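# Stand the chute's lowest switch part upright on the tray

## Task

Pick up the black switch part sitting lowest in the sloped chute, the one resting against the stop, and set it standing on the white tray with its shaft pointing up. The remaining parts must stay standing in the chute, and any parts already upright on the tray must not be toppled.

## Robot and tools

Robot: two arms, left_arm and right_arm, each ending in a sixteen-motor, four-digit hand (index, middle, ring, thumb). right_arm has a right hand; left_arm has its mirror image, a left hand. Calibrated bases: left_arm at (-0.027, +0.302, 0) m, right_arm at (+0.022, -0.338, 0) m, both turned only slightly about z. A two-camera stand is fixed to the floor behind the arms.

Scene frame: origin at table-top height, halfway between the nominal bases. +z is up, +x points out over the table, and left_arm is on the +y side. Image left and right do not match the arm names. Reported hand positions (metres) and quaternions (wxyz) are in this frame. They can be off by a few centimetres, more at long reach.

Hand point axes (right hand): +z runs along the straight fingers toward the tips, +x runs across the palm away from the thumb, and +y points out of the back, so the palm face is at y = -0.062. On the left hand, +x points toward the thumb. A rigid mast near the wrist, at x +0.05 to +0.10 and z -0.16 to -0.11, can strike objects; its x sign flips on the left hand. The straight fingertips reach about 0.12 m past the hand point. The fingertips have rubber caps.

execute_actions(actions, cameras): actions is a list of actions, run in order, and each action lasts 0.5 s. An action is a table of up to 15 rows, one row per 1/30 s step. If there are fewer than 15 rows, the last row is repeated. Every row has exactly 48 numbers, each in [-1, 1], and covers both arms even if only one moves. The order is:
- numbers 1-6: left_arm dx, dy, dz, rx, ry, rz;
- numbers 7-22: the left hand's 16 motor goals;
- numbers 23-24: left current_limit, speed;
- numbers 25-48: the same 24 slots for right_arm and its hand.

The six arm numbers are an offset, not a pose. They are measured in the current Hand target's own axes, from the Hand target as it stood when the action began. Every row in an action is measured from that same start point, so rows do not add up within an action. Successive actions do add up, so repeating an offset moves the hand further. Scale: 1.0 equals 0.6 m of translation or 180 degrees of rotation. rx, ry, rz together form one rotation vector. Each step, the commanded orientation is clipped to within 40 degrees of the measured one. The arm may not get there in one action.

The result's Hand target is the clipped goal, and the next offsets count from it. The hand often stops short of it. An all-zero action asks for the target again. If the hand still rests short, send the remaining gap as an offset. Very small moves may not start at all. To stop pushing against something, command the target back beyond the hand's actual position. The arm sags under load, and friction can leave the hand a few centimetres off in any direction, so command higher where needed.

Hand motor order, per hand: index_mcp, index_abd, index_pip, index_dip, middle_mcp, middle_abd, middle_pip, middle_dip, ring_mcp, ring_abd, ring_pip, ring_dip, thumb_cmc, thumb_axl, thumb_mcp, thumb_ipl.
- These are absolute goal angles, scaled linearly between each hinge's two stops. A value of 0 is a real goal, not 'no change'. To keep a hand as it is, send back its hand_goal, hand_current_limit and hand_speed.
- Straight values: mcp -0.75, abd 0.00, pip -0.58, dip -0.70, thumb_cmc -0.71, thumb_axl -0.68, thumb_mcp -0.23, thumb_ipl -0.17.
- Toward +1 the finger hinges curl toward the palm, abd swings a finger away from the thumb, and thumb_cmc brings the thumb round in front of the palm.
- current_limit maps -1..+1 to 0..550 mA per motor, never below 11 mA. Too low and a finger may not lift.
- speed sets how fast goals move: (speed+1)/2 of 8.5 rad/s.
- Starting values are +0.4 and -0.6. Settings last until you change them.
- A finger presses only if its goal lies past the object's surface. A deeper goal presses harder, up to the current cap.

cameras: a list of names (cam_head_left, cam_head_right, cam_high, cam_low, cam_left_wrist, cam_right_wrist), ["all"], or []. If it is omitted, you get images only when actions is empty. An unknown name makes the whole call invalid. An empty actions list also shows the scene number and other fields that are usually omitted.

zoom_image(camera, region): gives a closer view of [x0, y0, x1, y1] pixels, at most 504x504, from that camera's most recent image.

read_manual(section): returns licence text only.

finished_scene(scene): ends the scene for good, and the result should then hold without the robot. Scene numbers are 1 or 2. Calls after it in the same reply go to the next scene.

Result lines:
- Hand target; end_effector_position and end_effector_quat_wxyz.
- Joint positions; joint velocities ('within noise' when at rest).
- Joint torques: include gravity and carry offsets; numbers 3 and 4 wrap at ±28 N m.
- hand_goal and hand_measured, on the command scale.
- hand_current_ma: positive pushes toward -1.
- hand_state: moving, goal, blocked or overload.
- hand_current_limit and hand_speed.
- MOTOR HOT (85 °C) and OVER-TEMPERATURE FAULT (100 °C: the arm goes limp for 30-60 s or more).

Things to avoid:
- Dropping parts, or releasing one while it moves.
- Slamming or pressing hard into the table, chute or other fixed items.
- Knocking parts off the table or leaving one off it.
- Letting the two hands touch or grip each other's fingers.
- Holding a finger at 495 mA or more for 5 s: it shuts off for 10 s.
- Holding stretched poses or pushing at unreachable targets, which heats motors.
- Anything that stops an arm; commands sent during a stop are lost.

The scene keeps running while you think. The robot holds the last command during that time.

Each tool is called after "Emit:" as a command line: name --argument value for each argument, lists and objects as JSON in quotes; but a table of rows of numbers goes row by row, as --pt "numbers of a row", without its own name.

## Session

Emit:
execute_actions --actions '[]'

Scene clock: 0.00 s.
left_arm: end_effector_position=(+0.5838, +0.2560, +0.1661) hand_goal=(-0.754, +0.000, -0.576, -0.696, -0.754, +0.000, -0.576, -0.696, -0.754, +0.000, -0.576, -0.696, -0.714, -0.678, -0.226, -0.168) hand_measured=(-0.754, +0.000, -0.576, -0.696, -0.754, +0.000, -0.576, -0.696, -0.754, +0.000, -0.576, -0.696, -0.714, -0.678, -0.226, -0.168) hand_current_ma=(+0, +0, +0, +0, +0, +0, +0, +0, +0, +0, +0, +0, +0, +0, +0, +0) hand_state=(goal, goal, goal, goal, goal, goal, goal, goal, goal, goal, goal, goal, goal, goal, goal, goal) hand_current_limit=0.40 hand_speed=-0.60 end_effector_quat_wxyz=(+0.103, +0.484, +0.844, -0.207) | right_arm: end_effector_position=(+0.2478, +0.0224, +0.1714) hand_goal=(-0.754, +0.000, -0.576, -0.696, -0.754, +0.000, -0.576, -0.696, -0.754, +0.000, -0.576, -0.696, -0.714, -0.678, -0.226, -0.168) hand_measured=(-0.754, +0.000, -0.576, -0.696, -0.754, +0.000, -0.576, -0.696, -0.754, +0.000, -0.576, -0.696, -0.714, -0.678, -0.226, -0.168) hand_current_ma=(+0, +0, +0, +0, +0, +0, +0, +0, +0, +0, +0, +0, +0, +0, +0, +0) hand_state=(goal, goal, goal, goal, goal, goal, goal, goal, goal, goal, goal, goal, goal, goal, goal, goal) hand_current_limit=0.40 hand_speed=-0.60 end_effector_quat_wxyz=(-0.147, +0.938, +0.312, -0.040)
Joint positions: left_arm=[-0.061 1.809 1.658 -1.428 0.467 -0.568] | right_arm=[1.014 1.519 1.319 -1.23 -0.272 2.004]
Joint velocities: within noise
Joint torques (N m): no reading
Heat: left arm: hottest waist 28 °C; right arm: hottest waist 29 °C.
Hand target: left_arm +0.5916, +0.2556, +0.1774; +0.114, +0.487, +0.842, -0.201 | right_arm +0.2512, +0.0283, +0.1752; -0.151, +0.937, +0.313, -0.036

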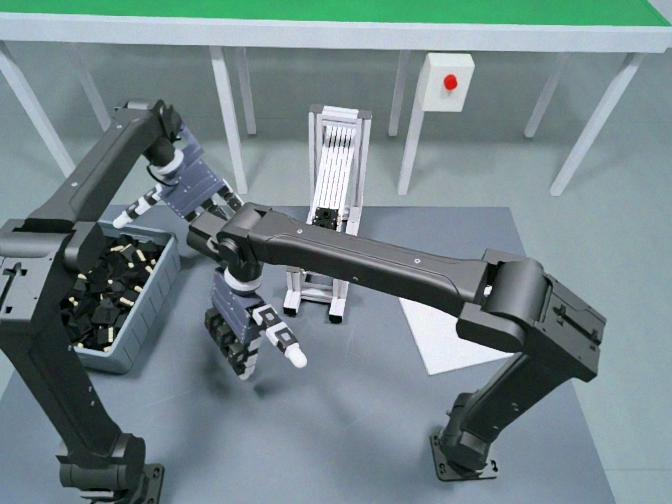

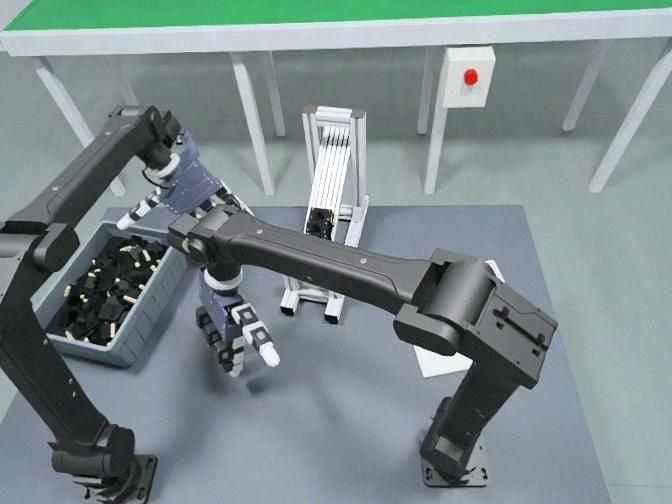

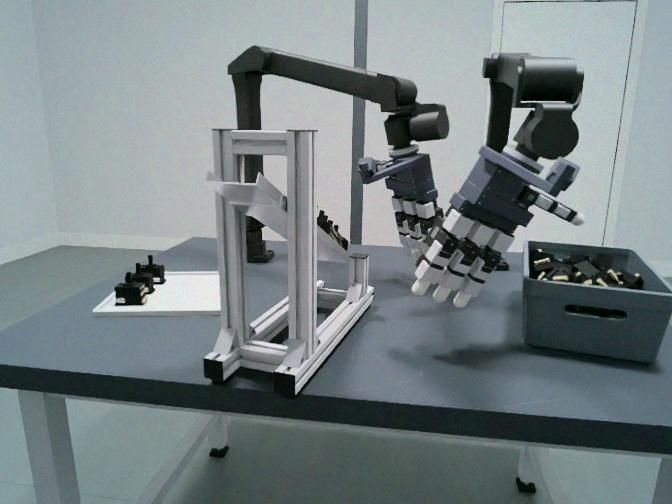

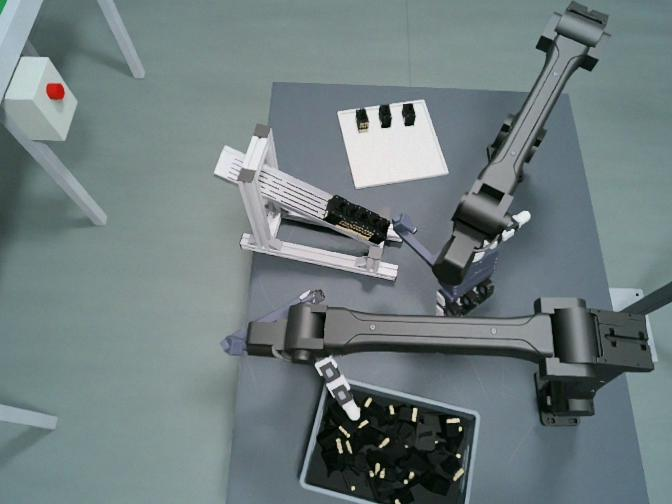

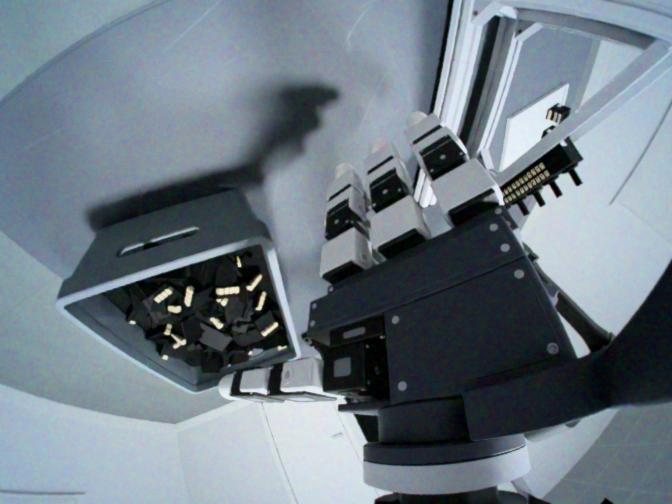

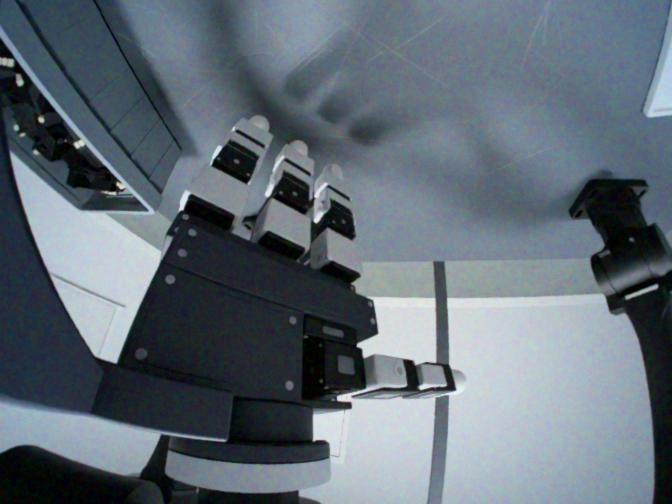

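Emit:
zoom_image --camera "cam_low" --region '[200, 80, 500, 300]'

Emit:
zoom_image --camera "cam_head_left" --region '[260, 90, 400, 330]'

Emit:
zoom_image --camera "cam_high" --region '[80, 120, 400, 400]'

Emit:
zoom_image --camera "cam_left_wrist" --region '[430, 60, 620, 230]'

Scaled by 1.680.

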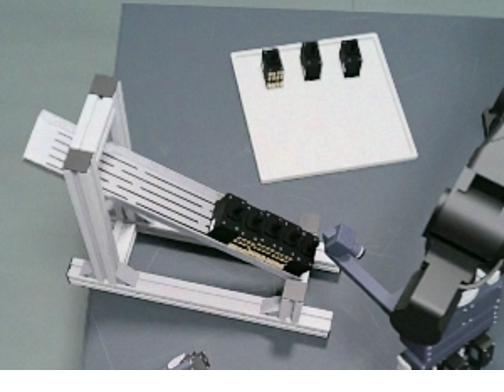

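Scaled by 2.100.

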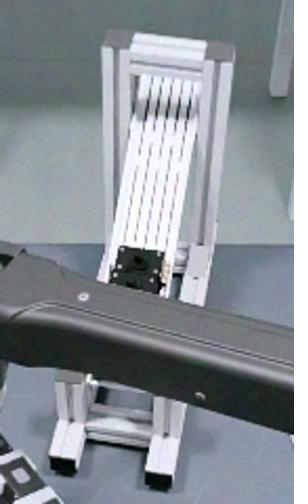

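Scaled by 1.575.

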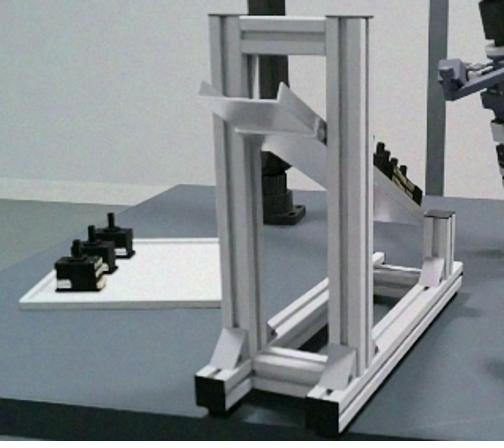

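Scaled by 2.653 from the camera's 672x504 image, which has a finer 960x720 frame.

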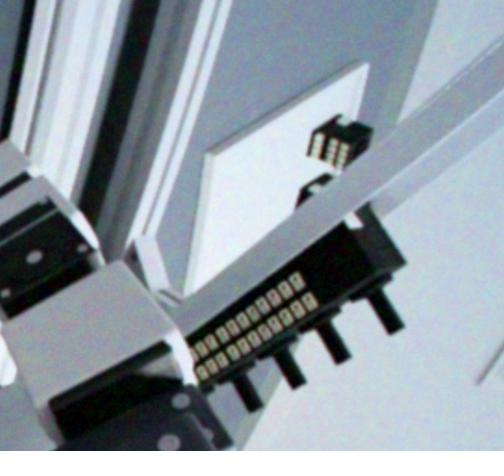

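Emit:
execute_actions --actions '[[[0,0,0,0,0,0,-0.754,0,-0.576,-0.696,-0.754,0,-0.576,-0.696,-0.754,0,-0.576,-0.696,-0.714,-0.678,-0.226,-0.168,0.4,-0.6,-0.0487,0.0505,-0.0613,0,0,0,-0.754,0,-0.576,-0.696,-0.754,0,-0.576,-0.696,-0.754,0,-0.576,-0.696,-0.714,-0.678,-0.226,-0.168,0.4,-0.6]],[[0,0,0,0,0,0,-0.754,0,-0.576,-0.696,-0.754,0,-0.576,-0.696,-0.754,0,-0.576,-0.696,-0.714,-0.678,-0.226,-0.168,0.4,-0.6,-0.0487,0.0505,-0.0613,0,0,0,-0.754,0,-0.576,-0.696,-0.754,0,-0.576,-0.696,-0.754,0,-0.576,-0.696,-0.714,-0.678,-0.226,-0.168,0.4,-0.6]],[[0,0,0,0,0,0,-0.754,0,-0.576,-0.696,-0.754,0,-0.576,-0.696,-0.754,0,-0.576,-0.696,-0.714,-0.678,-0.226,-0.168,0.4,-0.6,-0.0487,0.0505,-0.0613,0,0,0,-0.754,0,-0.576,-0.696,-0.754,0,-0.576,-0.696,-0.754,0,-0.576,-0.696,-0.714,-0.678,-0.226,-0.168,0.4,-0.6]],[[0,0,0,0,0,0,-0.754,0,-0.576,-0.696,-0.754,0,-0.576,-0.696,-0.754,0,-0.576,-0.696,-0.714,-0.678,-0.226,-0.168,0.4,-0.6,-0.0487,0.0505,-0.0613,0,0,0,-0.754,0,-0.576,-0.696,-0.754,0,-0.576,-0.696,-0.754,0,-0.576,-0.696,-0.714,-0.678,-0.226,-0.168,0.4,-0.6]],[[0,0,0,0,0,0,-0.754,0,-0.576,-0.696,-0.754,0,-0.576,-0.696,-0.754,0,-0.576,-0.696,-0.714,-0.678,-0.226,-0.168,0.4,-0.6,-0.0487,0.0505,-0.0613,0,0,0,-0.754,0,-0.576,-0.696,-0.754,0,-0.576,-0.696,-0.754,0,-0.576,-0.696,-0.714,-0.678,-0.226,-0.168,0.4,-0.6]],[[0,0,0,0,0,0,-0.754,0,-0.576,-0.696,-0.754,0,-0.576,-0.696,-0.754,0,-0.576,-0.696,-0.714,-0.678,-0.226,-0.168,0.4,-0.6,-0.0487,0.0505,-0.0613,0,0,0,-0.754,0,-0.576,-0.696,-0.754,0,-0.576,-0.696,-0.754,0,-0.576,-0.696,-0.714,-0.678,-0.226,-0.168,0.4,-0.6]]]' --cameras '["all"]'

Scene clock: 57.80 s.
left_arm: end_effector_position=(+0.5838, +0.2560, +0.1661) hand_goal=(-0.754, +0.000, -0.576, -0.696, -0.754, +0.000, -0.576, -0.696, -0.754, +0.000, -0.576, -0.696, -0.714, -0.678, -0.226, -0.168) hand_measured=(-0.752, +0.000, -0.576, -0.696, -0.752, +0.000, -0.576, -0.696, -0.752, +0.000, -0.576, -0.696, -0.714, -0.678, -0.224, -0.168) hand_current_ma=(+2, +0, -1, +0, +1, +0, -1, +0, +1, +0, -1, +0, +0, +1, +2, +0) hand_state=(goal, goal, goal, goal, goal, goal, goal, goal, goal, goal, goal, goal, goal, goal, goal, goal) hand_current_limit=0.40 hand_speed=-0.60 end_effector_quat_wxyz=(+0.103, +0.484, +0.844, -0.207) | right_arm: end_effector_position=(+0.2491, -0.2737, +0.3228) hand_goal=(-0.754, +0.000, -0.576, -0.696, -0.754, +0.000, -0.576, -0.696, -0.754, +0.000, -0.576, -0.696, -0.714, -0.678, -0.226, -0.168) hand_measured=(-0.750, +0.002, -0.576, -0.696, -0.750, +0.002, -0.576, -0.696, -0.750, +0.002, -0.576, -0.696, -0.714, -0.678, -0.222, -0.168) hand_current_ma=(+3, +1, +0, +0, +3, +1, +0, +0, +3, +1, +0, +0, +1, +0, +7, +0) hand_state=(goal, goal, goal, goal, goal, goal, goal, goal, goal, goal, goal, goal, goal, goal, goal, goal) hand_current_limit=0.40 hand_speed=-0.60 end_effector_quat_wxyz=(-0.134, +0.947, +0.284, +0.065)
Joint positions: left_arm=[-0.061 1.809 1.658 -1.428 0.467 -0.568] | right_arm=[0.419 0.889 1.2 -1.704 -0.241 1.472]
Joint torques (N m): left_arm=[0.03 -16.97 11.86 -0.09 0.53 -0.02] | right_arm=[2.37 -1.44 8.66 0.95 -0.11 -0.14]
Heat: left arm: hottest elbow 29 °C; right arm: hottest waist 29 °C.
Hand target: left_arm +0.5916, +0.2556, +0.1774; +0.114, +0.487, +0.842, -0.201 | right_arm +0.2507, -0.2718, +0.3251; -0.151, +0.937, +0.313, -0.036
Off the commanded pose: left_arm 0.014 m, 1 deg | right_arm 0.004 m, 12 deg.
joint sent to its limit (right arm) — joint 4 (wrist pitch), lower limit. The joint targets are off in orientation, not in position.

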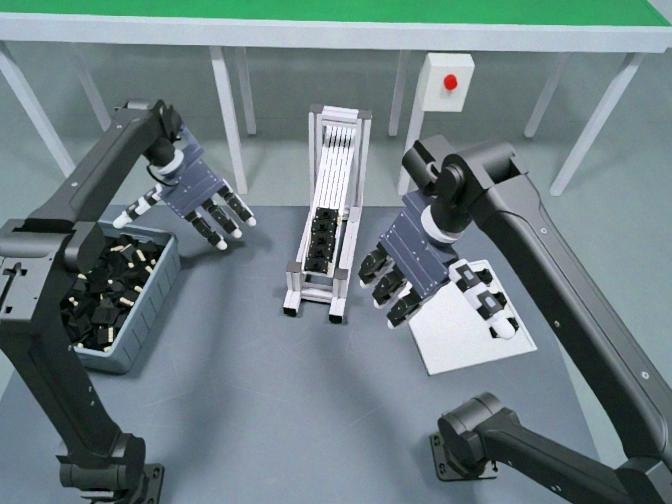

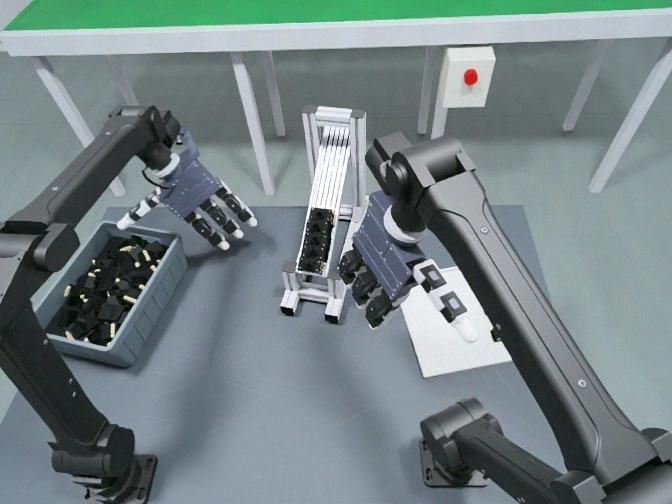

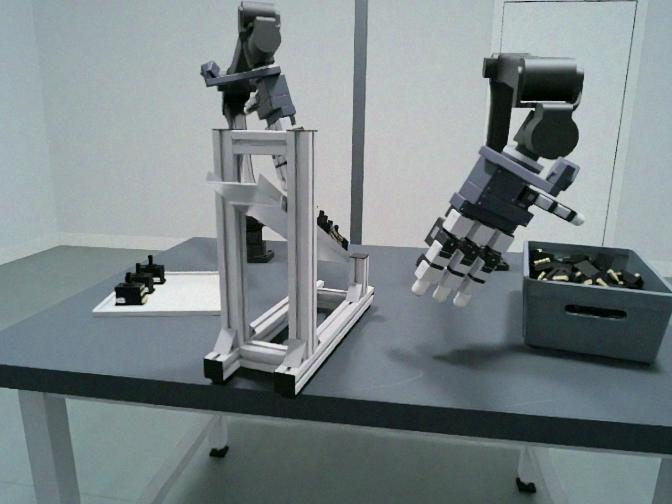

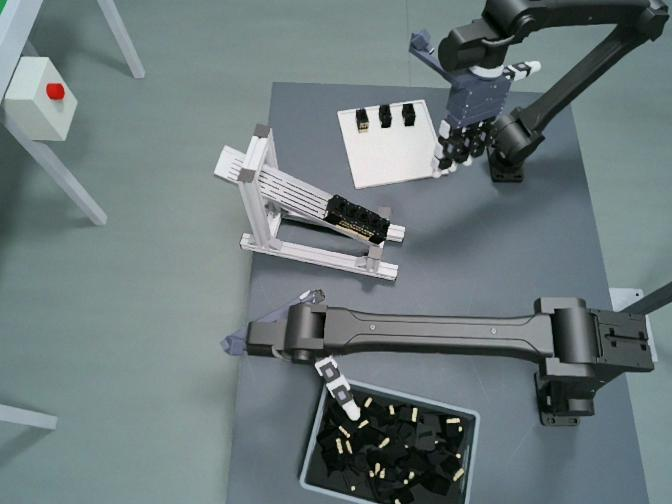

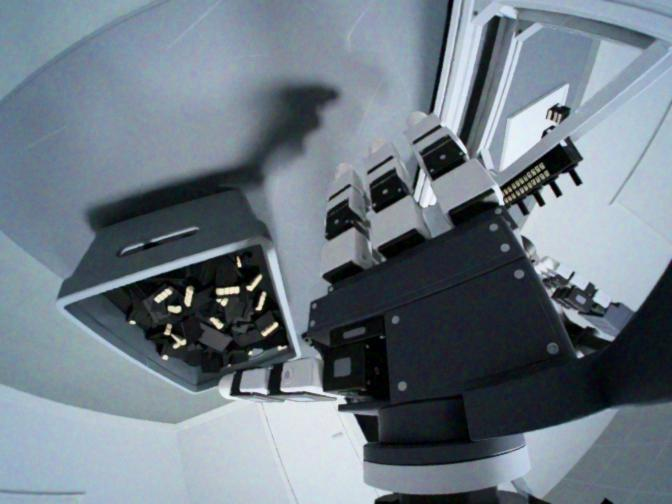

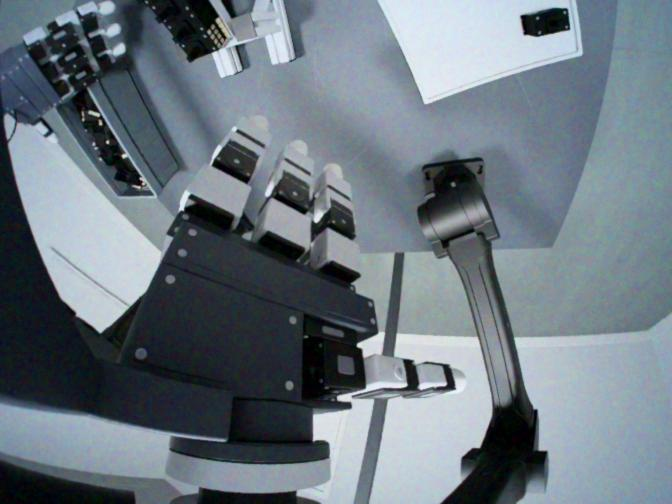

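Emit:
zoom_image --camera "cam_head_left" --region '[270, 190, 390, 330]'

Emit:
zoom_image --camera "cam_low" --region '[300, 180, 420, 290]'

Emit:
zoom_image --camera "cam_low" --region '[330, 90, 450, 200]'

Emit:
zoom_image --camera "cam_high" --region '[90, 240, 230, 330]'

Emit:
zoom_image --camera "cam_high" --region '[280, 180, 400, 300]'

Emit:
zoom_image --camera "cam_right_wrist" --region '[120, 0, 320, 90]'

Emit:
zoom_image --camera "cam_right_wrist" --region '[480, 0, 600, 80]'

Scaled by 3.600.

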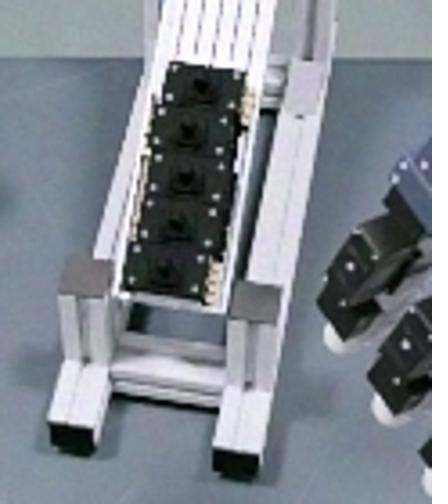

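Scaled by 4.200.

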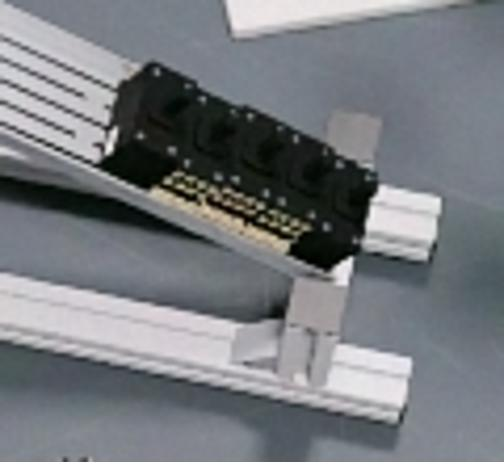

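Scaled by 4.200.

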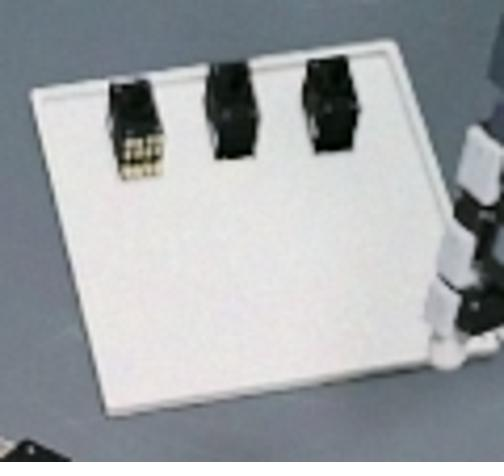

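Scaled by 3.600.

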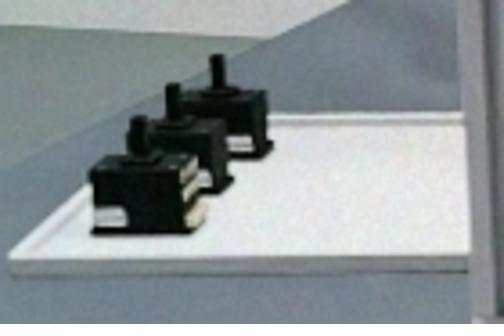

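Scaled by 4.200.

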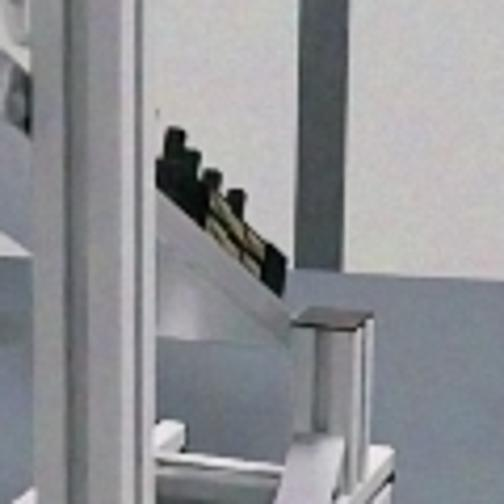

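Scaled by 2.520 from the camera's 672x504 image, which has a finer 960x720 frame.

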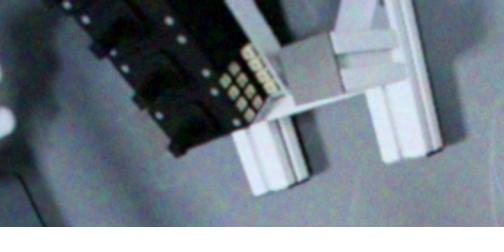

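Scaled by 4.200 from the camera's 672x504 image, which has a finer 960x720 frame.

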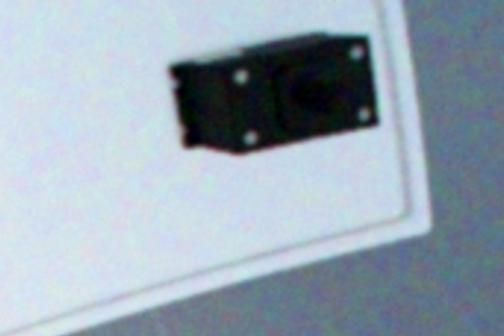

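Emit:
zoom_image --camera "cam_head_right" --region '[270, 190, 390, 330]'

Emit:
zoom_image --camera "cam_head_left" --region '[280, 90, 400, 230]'

Emit:
zoom_image --camera "cam_head_right" --region '[280, 90, 400, 230]'

Emit:
zoom_image --camera "cam_head_left" --region '[390, 240, 550, 380]'

Emit:
zoom_image --camera "cam_head_right" --region '[390, 240, 550, 380]'

Scaled by 3.600.

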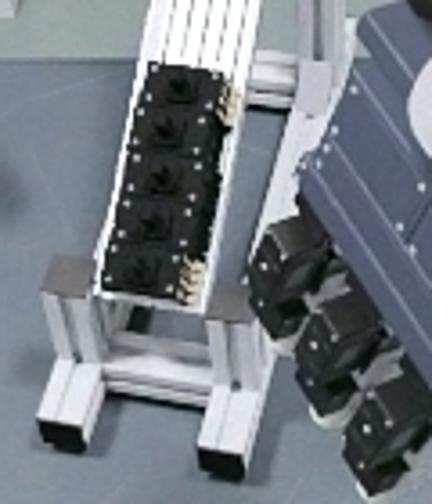

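Scaled by 3.600.

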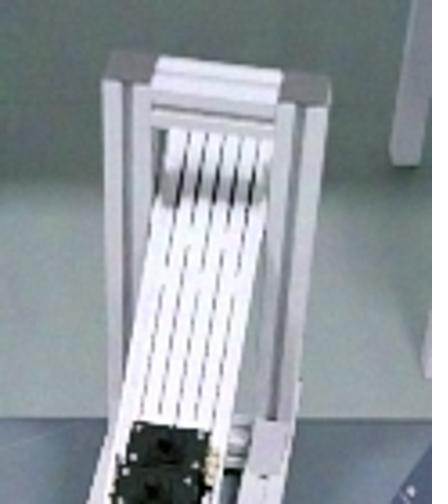

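Scaled by 3.600.

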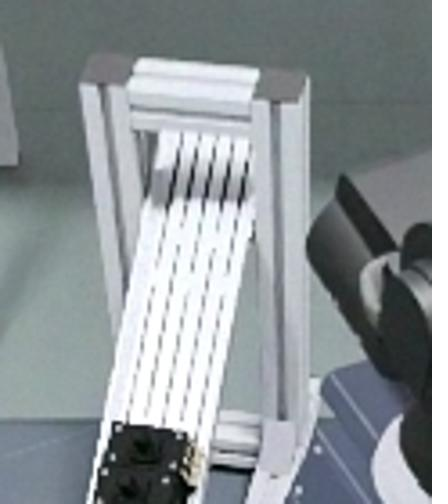

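Scaled by 3.150.

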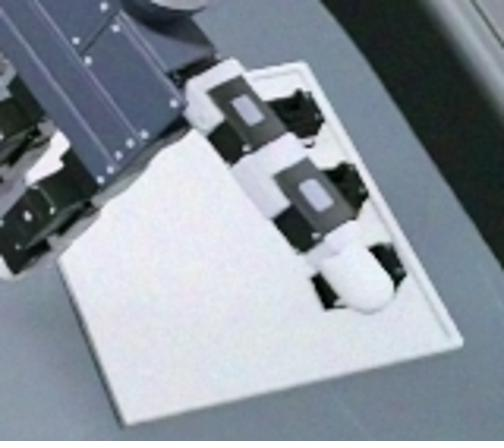

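Scaled by 3.150.

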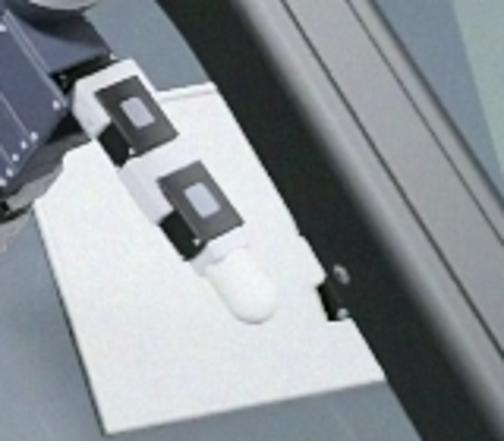

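Emit:
execute_actions --actions '[[[0,0,0,0,0,0,-0.754,0,-0.576,-0.696,-0.754,0,-0.576,-0.696,-0.754,0,-0.576,-0.696,-0.714,-0.678,-0.226,-0.168,0.4,-0.6,0,0,-0.04,-0.0346,0,-0.04,-0.754,0,-0.576,-0.696,-0.754,0,-0.576,-0.696,0.342,0,0.591,-0.116,-0.714,-0.678,-0.226,-0.168,0.4,-0.6]],[[0,0,0,0,0,0,-0.754,0,-0.576,-0.696,-0.754,0,-0.576,-0.696,-0.754,0,-0.576,-0.696,-0.714,-0.678,-0.226,-0.168,0.4,-0.6,0,0,-0.04,-0.0346,0,-0.04,-0.754,0,-0.576,-0.696,-0.754,0,-0.576,-0.696,0.342,0,0.591,-0.116,-0.714,-0.678,-0.226,-0.168,0.4,-0.6]],[[0,0,0,0,0,0,-0.754,0,-0.576,-0.696,-0.754,0,-0.576,-0.696,-0.754,0,-0.576,-0.696,-0.714,-0.678,-0.226,-0.168,0.4,-0.6,0,0,0,-0.0346,0,-0.04,-0.754,0,-0.576,-0.696,-0.754,0,-0.576,-0.696,0.342,0,0.591,-0.116,-0.714,-0.678,-0.226,-0.168,0.4,-0.6]],[[0,0,0,0,0,0,-0.754,0,-0.576,-0.696,-0.754,0,-0.576,-0.696,-0.754,0,-0.576,-0.696,-0.714,-0.678,-0.226,-0.168,0.4,-0.6,0,0,0,-0.0346,0,-0.04,-0.754,0,-0.576,-0.696,-0.754,0,-0.576,-0.696,0.342,0,0.591,-0.116,-0.714,-0.678,-0.226,-0.168,0.4,-0.6]],[[0,0,0,0,0,0,-0.754,0,-0.576,-0.696,-0.754,0,-0.576,-0.696,-0.754,0,-0.576,-0.696,-0.714,-0.678,-0.226,-0.168,0.4,-0.6,0,0,0,-0.0346,0,-0.04,-0.754,0,-0.576,-0.696,-0.754,0,-0.576,-0.696,0.342,0,0.591,-0.116,-0.714,-0.678,-0.226,-0.168,0.4,-0.6]],[[0,0,0,0,0,0,-0.754,0,-0.576,-0.696,-0.754,0,-0.576,-0.696,-0.754,0,-0.576,-0.696,-0.714,-0.678,-0.226,-0.168,0.4,-0.6,0,0,0,-0.0346,0,-0.04,-0.754,0,-0.576,-0.696,-0.754,0,-0.576,-0.696,0.342,0,0.591,-0.116,-0.714,-0.678,-0.226,-0.168,0.4,-0.6]]]'

Scene clock: 121.60 s.
left_arm: end_effector_position=(+0.5838, +0.2560, +0.1661) hand_goal=(-0.754, +0.000, -0.576, -0.696, -0.754, +0.000, -0.576, -0.696, -0.754, +0.000, -0.576, -0.696, -0.714, -0.678, -0.226, -0.168) hand_measured=(-0.752, +0.000, -0.576, -0.696, -0.752, +0.000, -0.576, -0.696, -0.752, +0.000, -0.576, -0.696, -0.714, -0.678, -0.224, -0.168) hand_current_ma=(+2, +0, -1, +0, +1, +0, -1, +0, +1, +0, -1, +0, +0, +1, +2, +0) hand_state=(goal, goal, goal, goal, goal, goal, goal, goal, goal, goal, goal, goal, goal, goal, goal, goal) hand_current_limit=0.40 hand_speed=-0.60 end_effector_quat_wxyz=(+0.103, +0.484, +0.844, -0.207) | right_arm: end_effector_position=(+0.2593, -0.2818, +0.3697) hand_goal=(-0.754, +0.000, -0.576, -0.696, -0.754, +0.000, -0.576, -0.696, +0.342, +0.000, +0.590, -0.116, -0.714, -0.678, -0.226, -0.168) hand_measured=(-0.756, +0.000, -0.578, -0.696, -0.756, +0.000, -0.578, -0.696, +0.328, +0.002, +0.588, -0.118, -0.718, -0.678, -0.220, -0.168) hand_current_ma=(-1, +0, -1, +0, -1, +0, -1, +0, -22, +1, -2, -2, -3, +0, +8, +0) hand_state=(goal, goal, goal, goal, goal, goal, goal, goal, goal, goal, goal, goal, goal, goal, goal, goal) hand_current_limit=0.40 hand_speed=-0.60 end_effector_quat_wxyz=(+0.146, +0.757, +0.619, +0.147)
Joint positions: left_arm=[-0.061 1.809 1.658 -1.428 0.467 -0.568] | right_arm=[0.777 0.672 1.068 -1.703 0.327 0.975]
Joint torques (N m): left_arm=[-0.09 -16.97 11.82 -0.09 0.53 -0.02] | right_arm=[1.73 1.03 8.13 1.06 0.61 -0.16]
Heat: left arm: hottest elbow 31 °C; right arm: hottest elbow 31 °C.
Hand target: left_arm +0.5916, +0.2556, +0.1774; +0.114, +0.487, +0.842, -0.201 | right_arm +0.2569, -0.2823, +0.3715; +0.148, +0.757, +0.625, +0.121
Off the commanded pose: left_arm 0.014 m, 1 deg | right_arm 0.003 m, 3 deg.
joint sent to its limit (right arm) — joint 4 (wrist pitch), lower limit. The joint targets are off in orientation, not in position.

Emit:
execute_actions --actions '[[[0,0,0,0,0,0,-0.754,0,-0.576,-0.696,-0.754,0,-0.576,-0.696,-0.754,0,-0.576,-0.696,-0.714,-0.678,-0.226,-0.168,0.4,-0.6,0.0694,0.016,0.0088,0,0,0,-0.754,0,-0.576,-0.696,-0.754,0,-0.576,-0.696,0.342,0,0.591,-0.116,-0.714,-0.678,-0.226,-0.168,0.4,-0.6]],[[0,0,0,0,0,0,-0.754,0,-0.576,-0.696,-0.754,0,-0.576,-0.696,-0.754,0,-0.576,-0.696,-0.714,-0.678,-0.226,-0.168,0.4,-0.6,0.0694,0.016,0.0088,0,0,0,-0.754,0,-0.576,-0.696,-0.754,0,-0.576,-0.696,0.342,0,0.591,-0.116,-0.714,-0.678,-0.226,-0.168,0.4,-0.6]],[[0,0,0,0,0,0,-0.754,0,-0.576,-0.696,-0.754,0,-0.576,-0.696,-0.754,0,-0.576,-0.696,-0.714,-0.678,-0.226,-0.168,0.4,-0.6,0.0694,0.016,0.0088,0,0,0,-0.754,0,-0.576,-0.696,-0.754,0,-0.576,-0.696,0.342,0,0.591,-0.116,-0.714,-0.678,-0.226,-0.168,0.4,-0.6]],[[0,0,0,0,0,0,-0.754,0,-0.576,-0.696,-0.754,0,-0.576,-0.696,-0.754,0,-0.576,-0.696,-0.714,-0.678,-0.226,-0.168,0.4,-0.6,0.0694,0.016,0.0088,0,0,0,-0.754,0,-0.576,-0.696,-0.754,0,-0.576,-0.696,0.342,0,0.591,-0.116,-0.714,-0.678,-0.226,-0.168,0.4,-0.6]],[[0,0,0,0,0,0,-0.754,0,-0.576,-0.696,-0.754,0,-0.576,-0.696,-0.754,0,-0.576,-0.696,-0.714,-0.678,-0.226,-0.168,0.4,-0.6,0.0694,0.016,0.0088,0,0,0,-0.754,0,-0.576,-0.696,-0.754,0,-0.576,-0.696,0.342,0,0.591,-0.116,-0.714,-0.678,-0.226,-0.168,0.4,-0.6]],[[0,0,0,0,0,0,-0.754,0,-0.576,-0.696,-0.754,0,-0.576,-0.696,-0.754,0,-0.576,-0.696,-0.714,-0.678,-0.226,-0.168,0.4,-0.6,0.0694,0.016,0.0088,0,0,0,-0.754,0,-0.576,-0.696,-0.754,0,-0.576,-0.696,0.342,0,0.591,-0.116,-0.714,-0.678,-0.226,-0.168,0.4,-0.6]]]' --cameras '["all"]'

Scene clock: 130.63 s.
left_arm: end_effector_position=(+0.5838, +0.2560, +0.1661) hand_goal=(-0.754, +0.000, -0.576, -0.696, -0.754, +0.000, -0.576, -0.696, -0.754, +0.000, -0.576, -0.696, -0.714, -0.678, -0.226, -0.168) hand_measured=(-0.752, +0.000, -0.576, -0.696, -0.752, +0.000, -0.576, -0.696, -0.752, +0.000, -0.576, -0.696, -0.714, -0.678, -0.224, -0.168) hand_current_ma=(+2, +0, -1, +0, +1, +0, -1, +0, +1, +0, -1, +0, +0, +1, +2, +0) hand_state=(goal, goal, goal, goal, goal, goal, goal, goal, goal, goal, goal, goal, goal, goal, goal, goal) hand_current_limit=0.40 hand_speed=-0.60 end_effector_quat_wxyz=(+0.103, +0.484, +0.844, -0.207) | right_arm: end_effector_position=(+0.3665, -0.0573, +0.3526) hand_goal=(-0.754, +0.000, -0.576, -0.696, -0.754, +0.000, -0.576, -0.696, +0.342, +0.000, +0.590, -0.116, -0.714, -0.678, -0.226, -0.168) hand_measured=(-0.758, +0.000, -0.578, -0.696, -0.758, +0.000, -0.578, -0.696, +0.328, +0.002, +0.588, -0.118, -0.718, -0.678, -0.220, -0.168) hand_current_ma=(-3, +0, -1, +0, -3, +0, -1, +0, -21, +0, -1, -2, -5, +0, +8, +0) hand_state=(goal, goal, goal, goal, goal, goal, goal, goal, goal, goal, goal, goal, goal, goal, goal, goal) hand_current_limit=0.40 hand_speed=-0.60 end_effector_quat_wxyz=(+0.153, +0.755, +0.628, +0.108)
Joint positions: left_arm=[-0.061 1.809 1.658 -1.428 0.467 -0.568] | right_arm=[0.97 1.351 1.458 -1.562 0.359 1.174]
Joint torques (N m): left_arm=[-0.03 -16.79 11.81 -0.08 0.53 -0.03] | right_arm=[2.2 -9.11 11.02 0.96 0.62 -0.01]
Heat: left arm: hottest elbow 32 °C; right arm: hottest elbow 31 °C.
Hand target: left_arm +0.5916, +0.2556, +0.1774; +0.114, +0.487, +0.842, -0.201 | right_arm +0.3685, -0.0495, +0.3636; +0.148, +0.757, +0.625, +0.121
Off the commanded pose: left_arm 0.014 m, 1 deg | right_arm 0.014 m, 2 deg.

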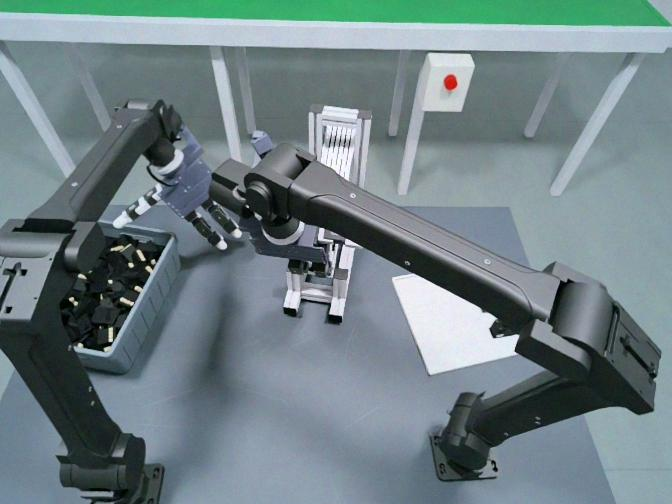

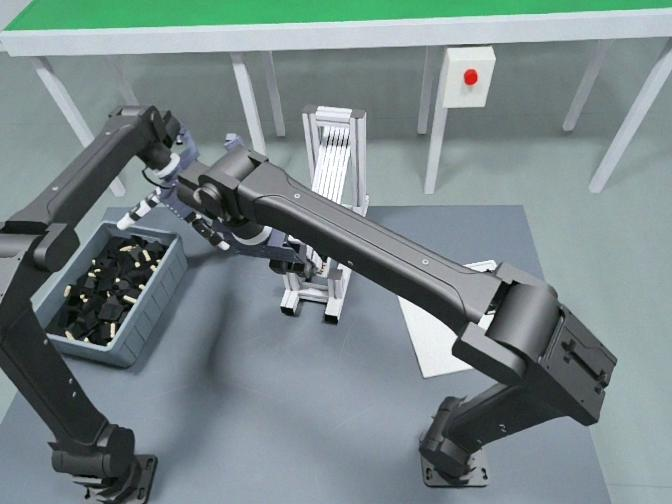

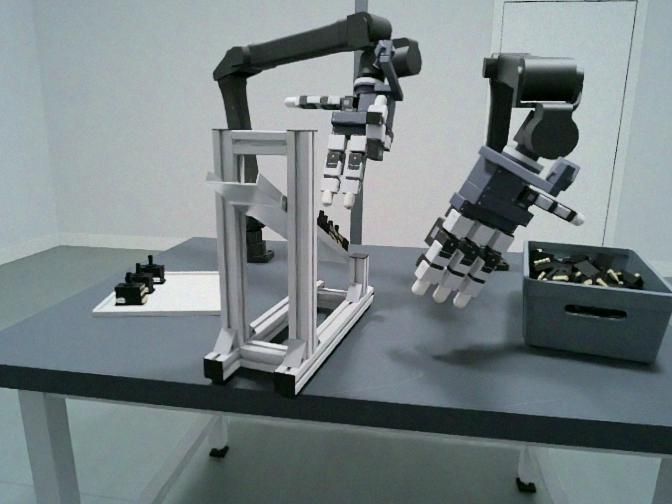

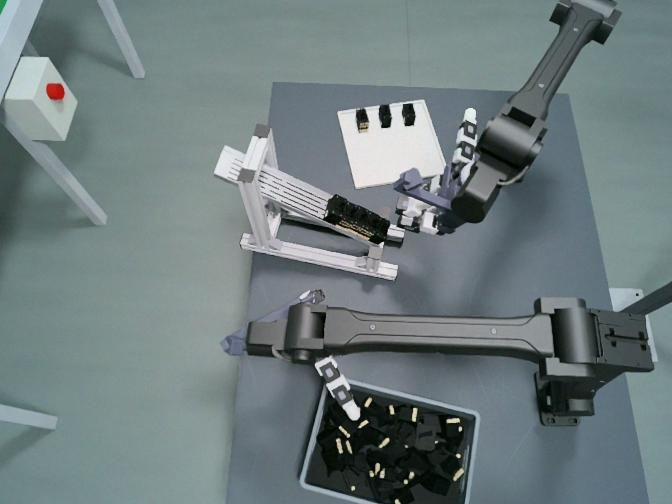

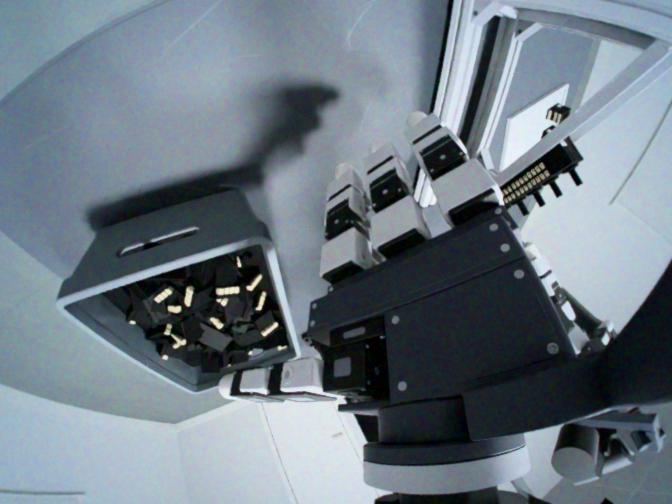

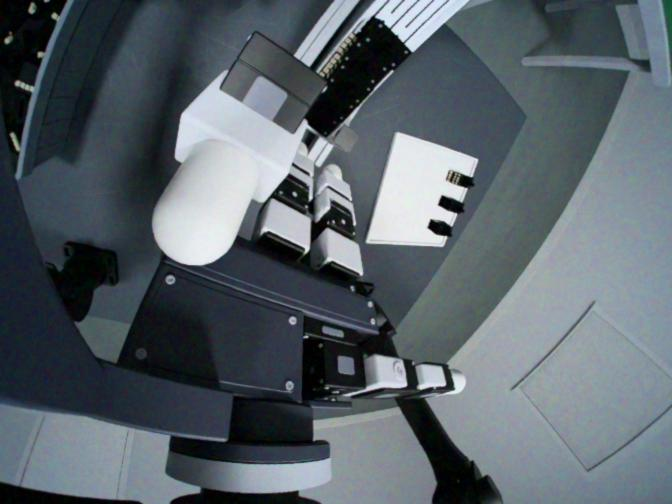

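Emit:
execute_actions --actions '[[[0,0,0,0,0,0,-0.754,0,-0.576,-0.696,-0.754,0,-0.576,-0.696,-0.754,0,-0.576,-0.696,-0.714,-0.678,-0.226,-0.168,0.4,-0.6,0,0,0,0,0,0,-0.754,0,-0.576,-0.696,-0.754,0,-0.576,-0.696,-0.98,0.1,-0.576,-0.696,-0.714,-0.678,-0.226,-0.168,0.4,-0.6]],[[0,0,0,0,0,0,-0.754,0,-0.576,-0.696,-0.754,0,-0.576,-0.696,-0.754,0,-0.576,-0.696,-0.714,-0.678,-0.226,-0.168,0.4,-0.6,0.0,0,0,0,0,0,-0.754,0,-0.576,-0.696,-0.754,0,-0.576,-0.696,-0.98,0.1,-0.576,-0.696,-0.714,-0.678,-0.226,-0.168,0.4,-0.6]]]' --cameras '["cam_right_wrist","cam_high","cam_low"]'

Emit:
zoom_image --camera "cam_right_wrist" --region '[240, 40, 440, 200]'

Emit:
zoom_image --camera "cam_high" --region '[280, 140, 400, 270]'

Scene clock: 139.87 s.
left_arm: end_effector_position=(+0.5838, +0.2560, +0.1661) hand_goal=(-0.754, +0.000, -0.576, -0.696, -0.754, +0.000, -0.576, -0.696, -0.754, +0.000, -0.576, -0.696, -0.714, -0.678, -0.226, -0.168) hand_measured=(-0.752, +0.000, -0.576, -0.696, -0.752, +0.000, -0.576, -0.696, -0.752, +0.000, -0.576, -0.696, -0.714, -0.678, -0.224, -0.168) hand_current_ma=(+2, +0, -1, +0, +1, +0, -1, +0, +1, +0, -1, +0, +0, +1, +2, +0) hand_state=(goal, goal, goal, goal, goal, goal, goal, goal, goal, goal, goal, goal, goal, goal, goal, goal) hand_current_limit=0.40 hand_speed=-0.60 end_effector_quat_wxyz=(+0.103, +0.484, +0.844, -0.207) | right_arm: end_effector_position=(+0.3665, -0.0573, +0.3526) hand_goal=(-0.754, +0.000, -0.576, -0.696, -0.754, +0.000, -0.576, -0.696, -0.980, +0.100, -0.576, -0.696, -0.714, -0.678, -0.226, -0.168) hand_measured=(-0.758, +0.000, -0.578, -0.696, -0.758, +0.000, -0.578, -0.696, -0.978, +0.096, -0.574, -0.694, -0.718, -0.678, -0.220, -0.168) hand_current_ma=(-3, +0, -1, +0, -3, +0, -1, +0, +2, -2, +1, +2, -5, +0, +8, +0) hand_state=(goal, goal, goal, goal, goal, goal, goal, goal, goal, goal, goal, goal, goal, goal, goal, goal) hand_current_limit=0.40 hand_speed=-0.60 end_effector_quat_wxyz=(+0.153, +0.755, +0.628, +0.108)
Joint positions: left_arm=[-0.061 1.809 1.658 -1.428 0.467 -0.568] | right_arm=[0.97 1.351 1.458 -1.562 0.359 1.174]
Joint torques (N m): left_arm=[-0.09 -16.97 11.79 -0.06 0.52 -0.02] | right_arm=[1.96 -9.7 10.84 0.83 0.58 0.04]
Heat: left arm: hottest elbow 32 °C; right arm: hottest elbow 33 °C.
Hand target: left_arm +0.5916, +0.2556, +0.1774; +0.114, +0.487, +0.842, -0.201 | right_arm +0.3685, -0.0495, +0.3636; +0.148, +0.757, +0.625, +0.121
Off the commanded pose: left_arm 0.014 m, 1 deg | right_arm 0.014 m, 2 deg.
Images, in order (width x height): cam_high 672x504, cam_low 672x504, cam_right_wrist 672x504.

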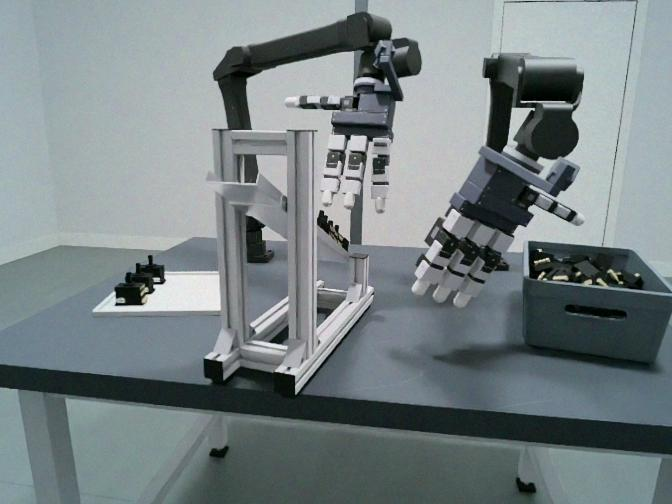

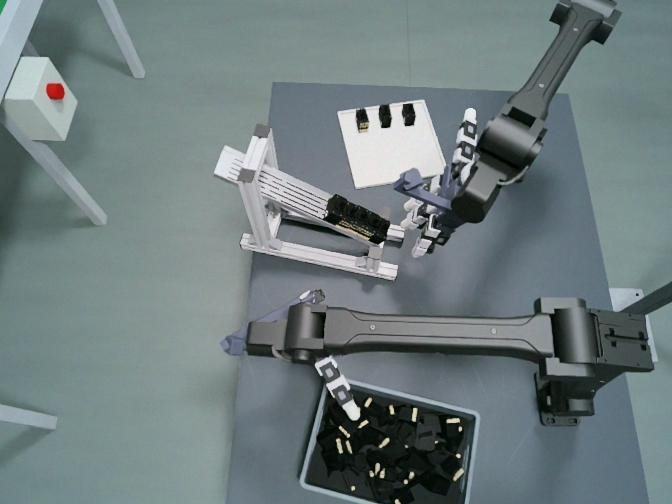

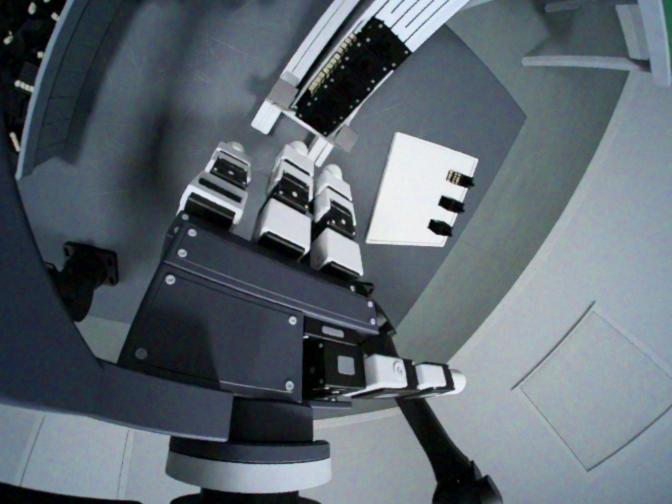

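Scaled by 2.520 from the camera's 672x504 image, which has a finer 960x720 frame.

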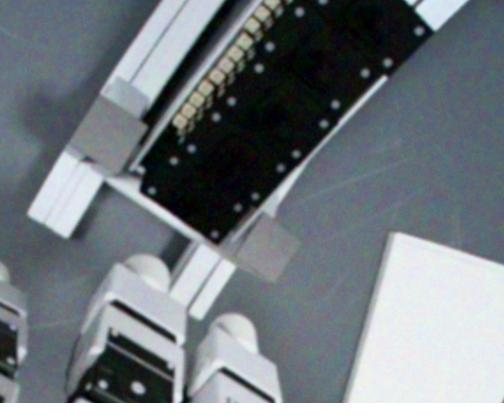

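Scaled by 3.877.

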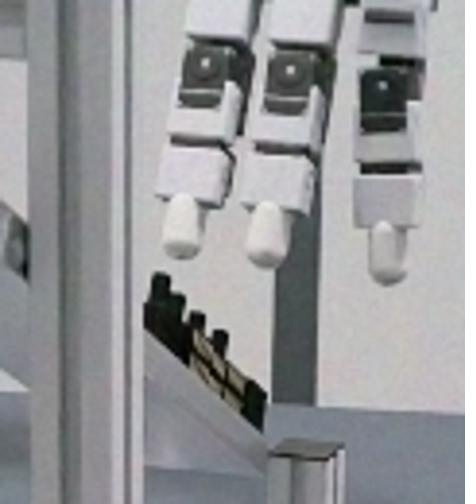

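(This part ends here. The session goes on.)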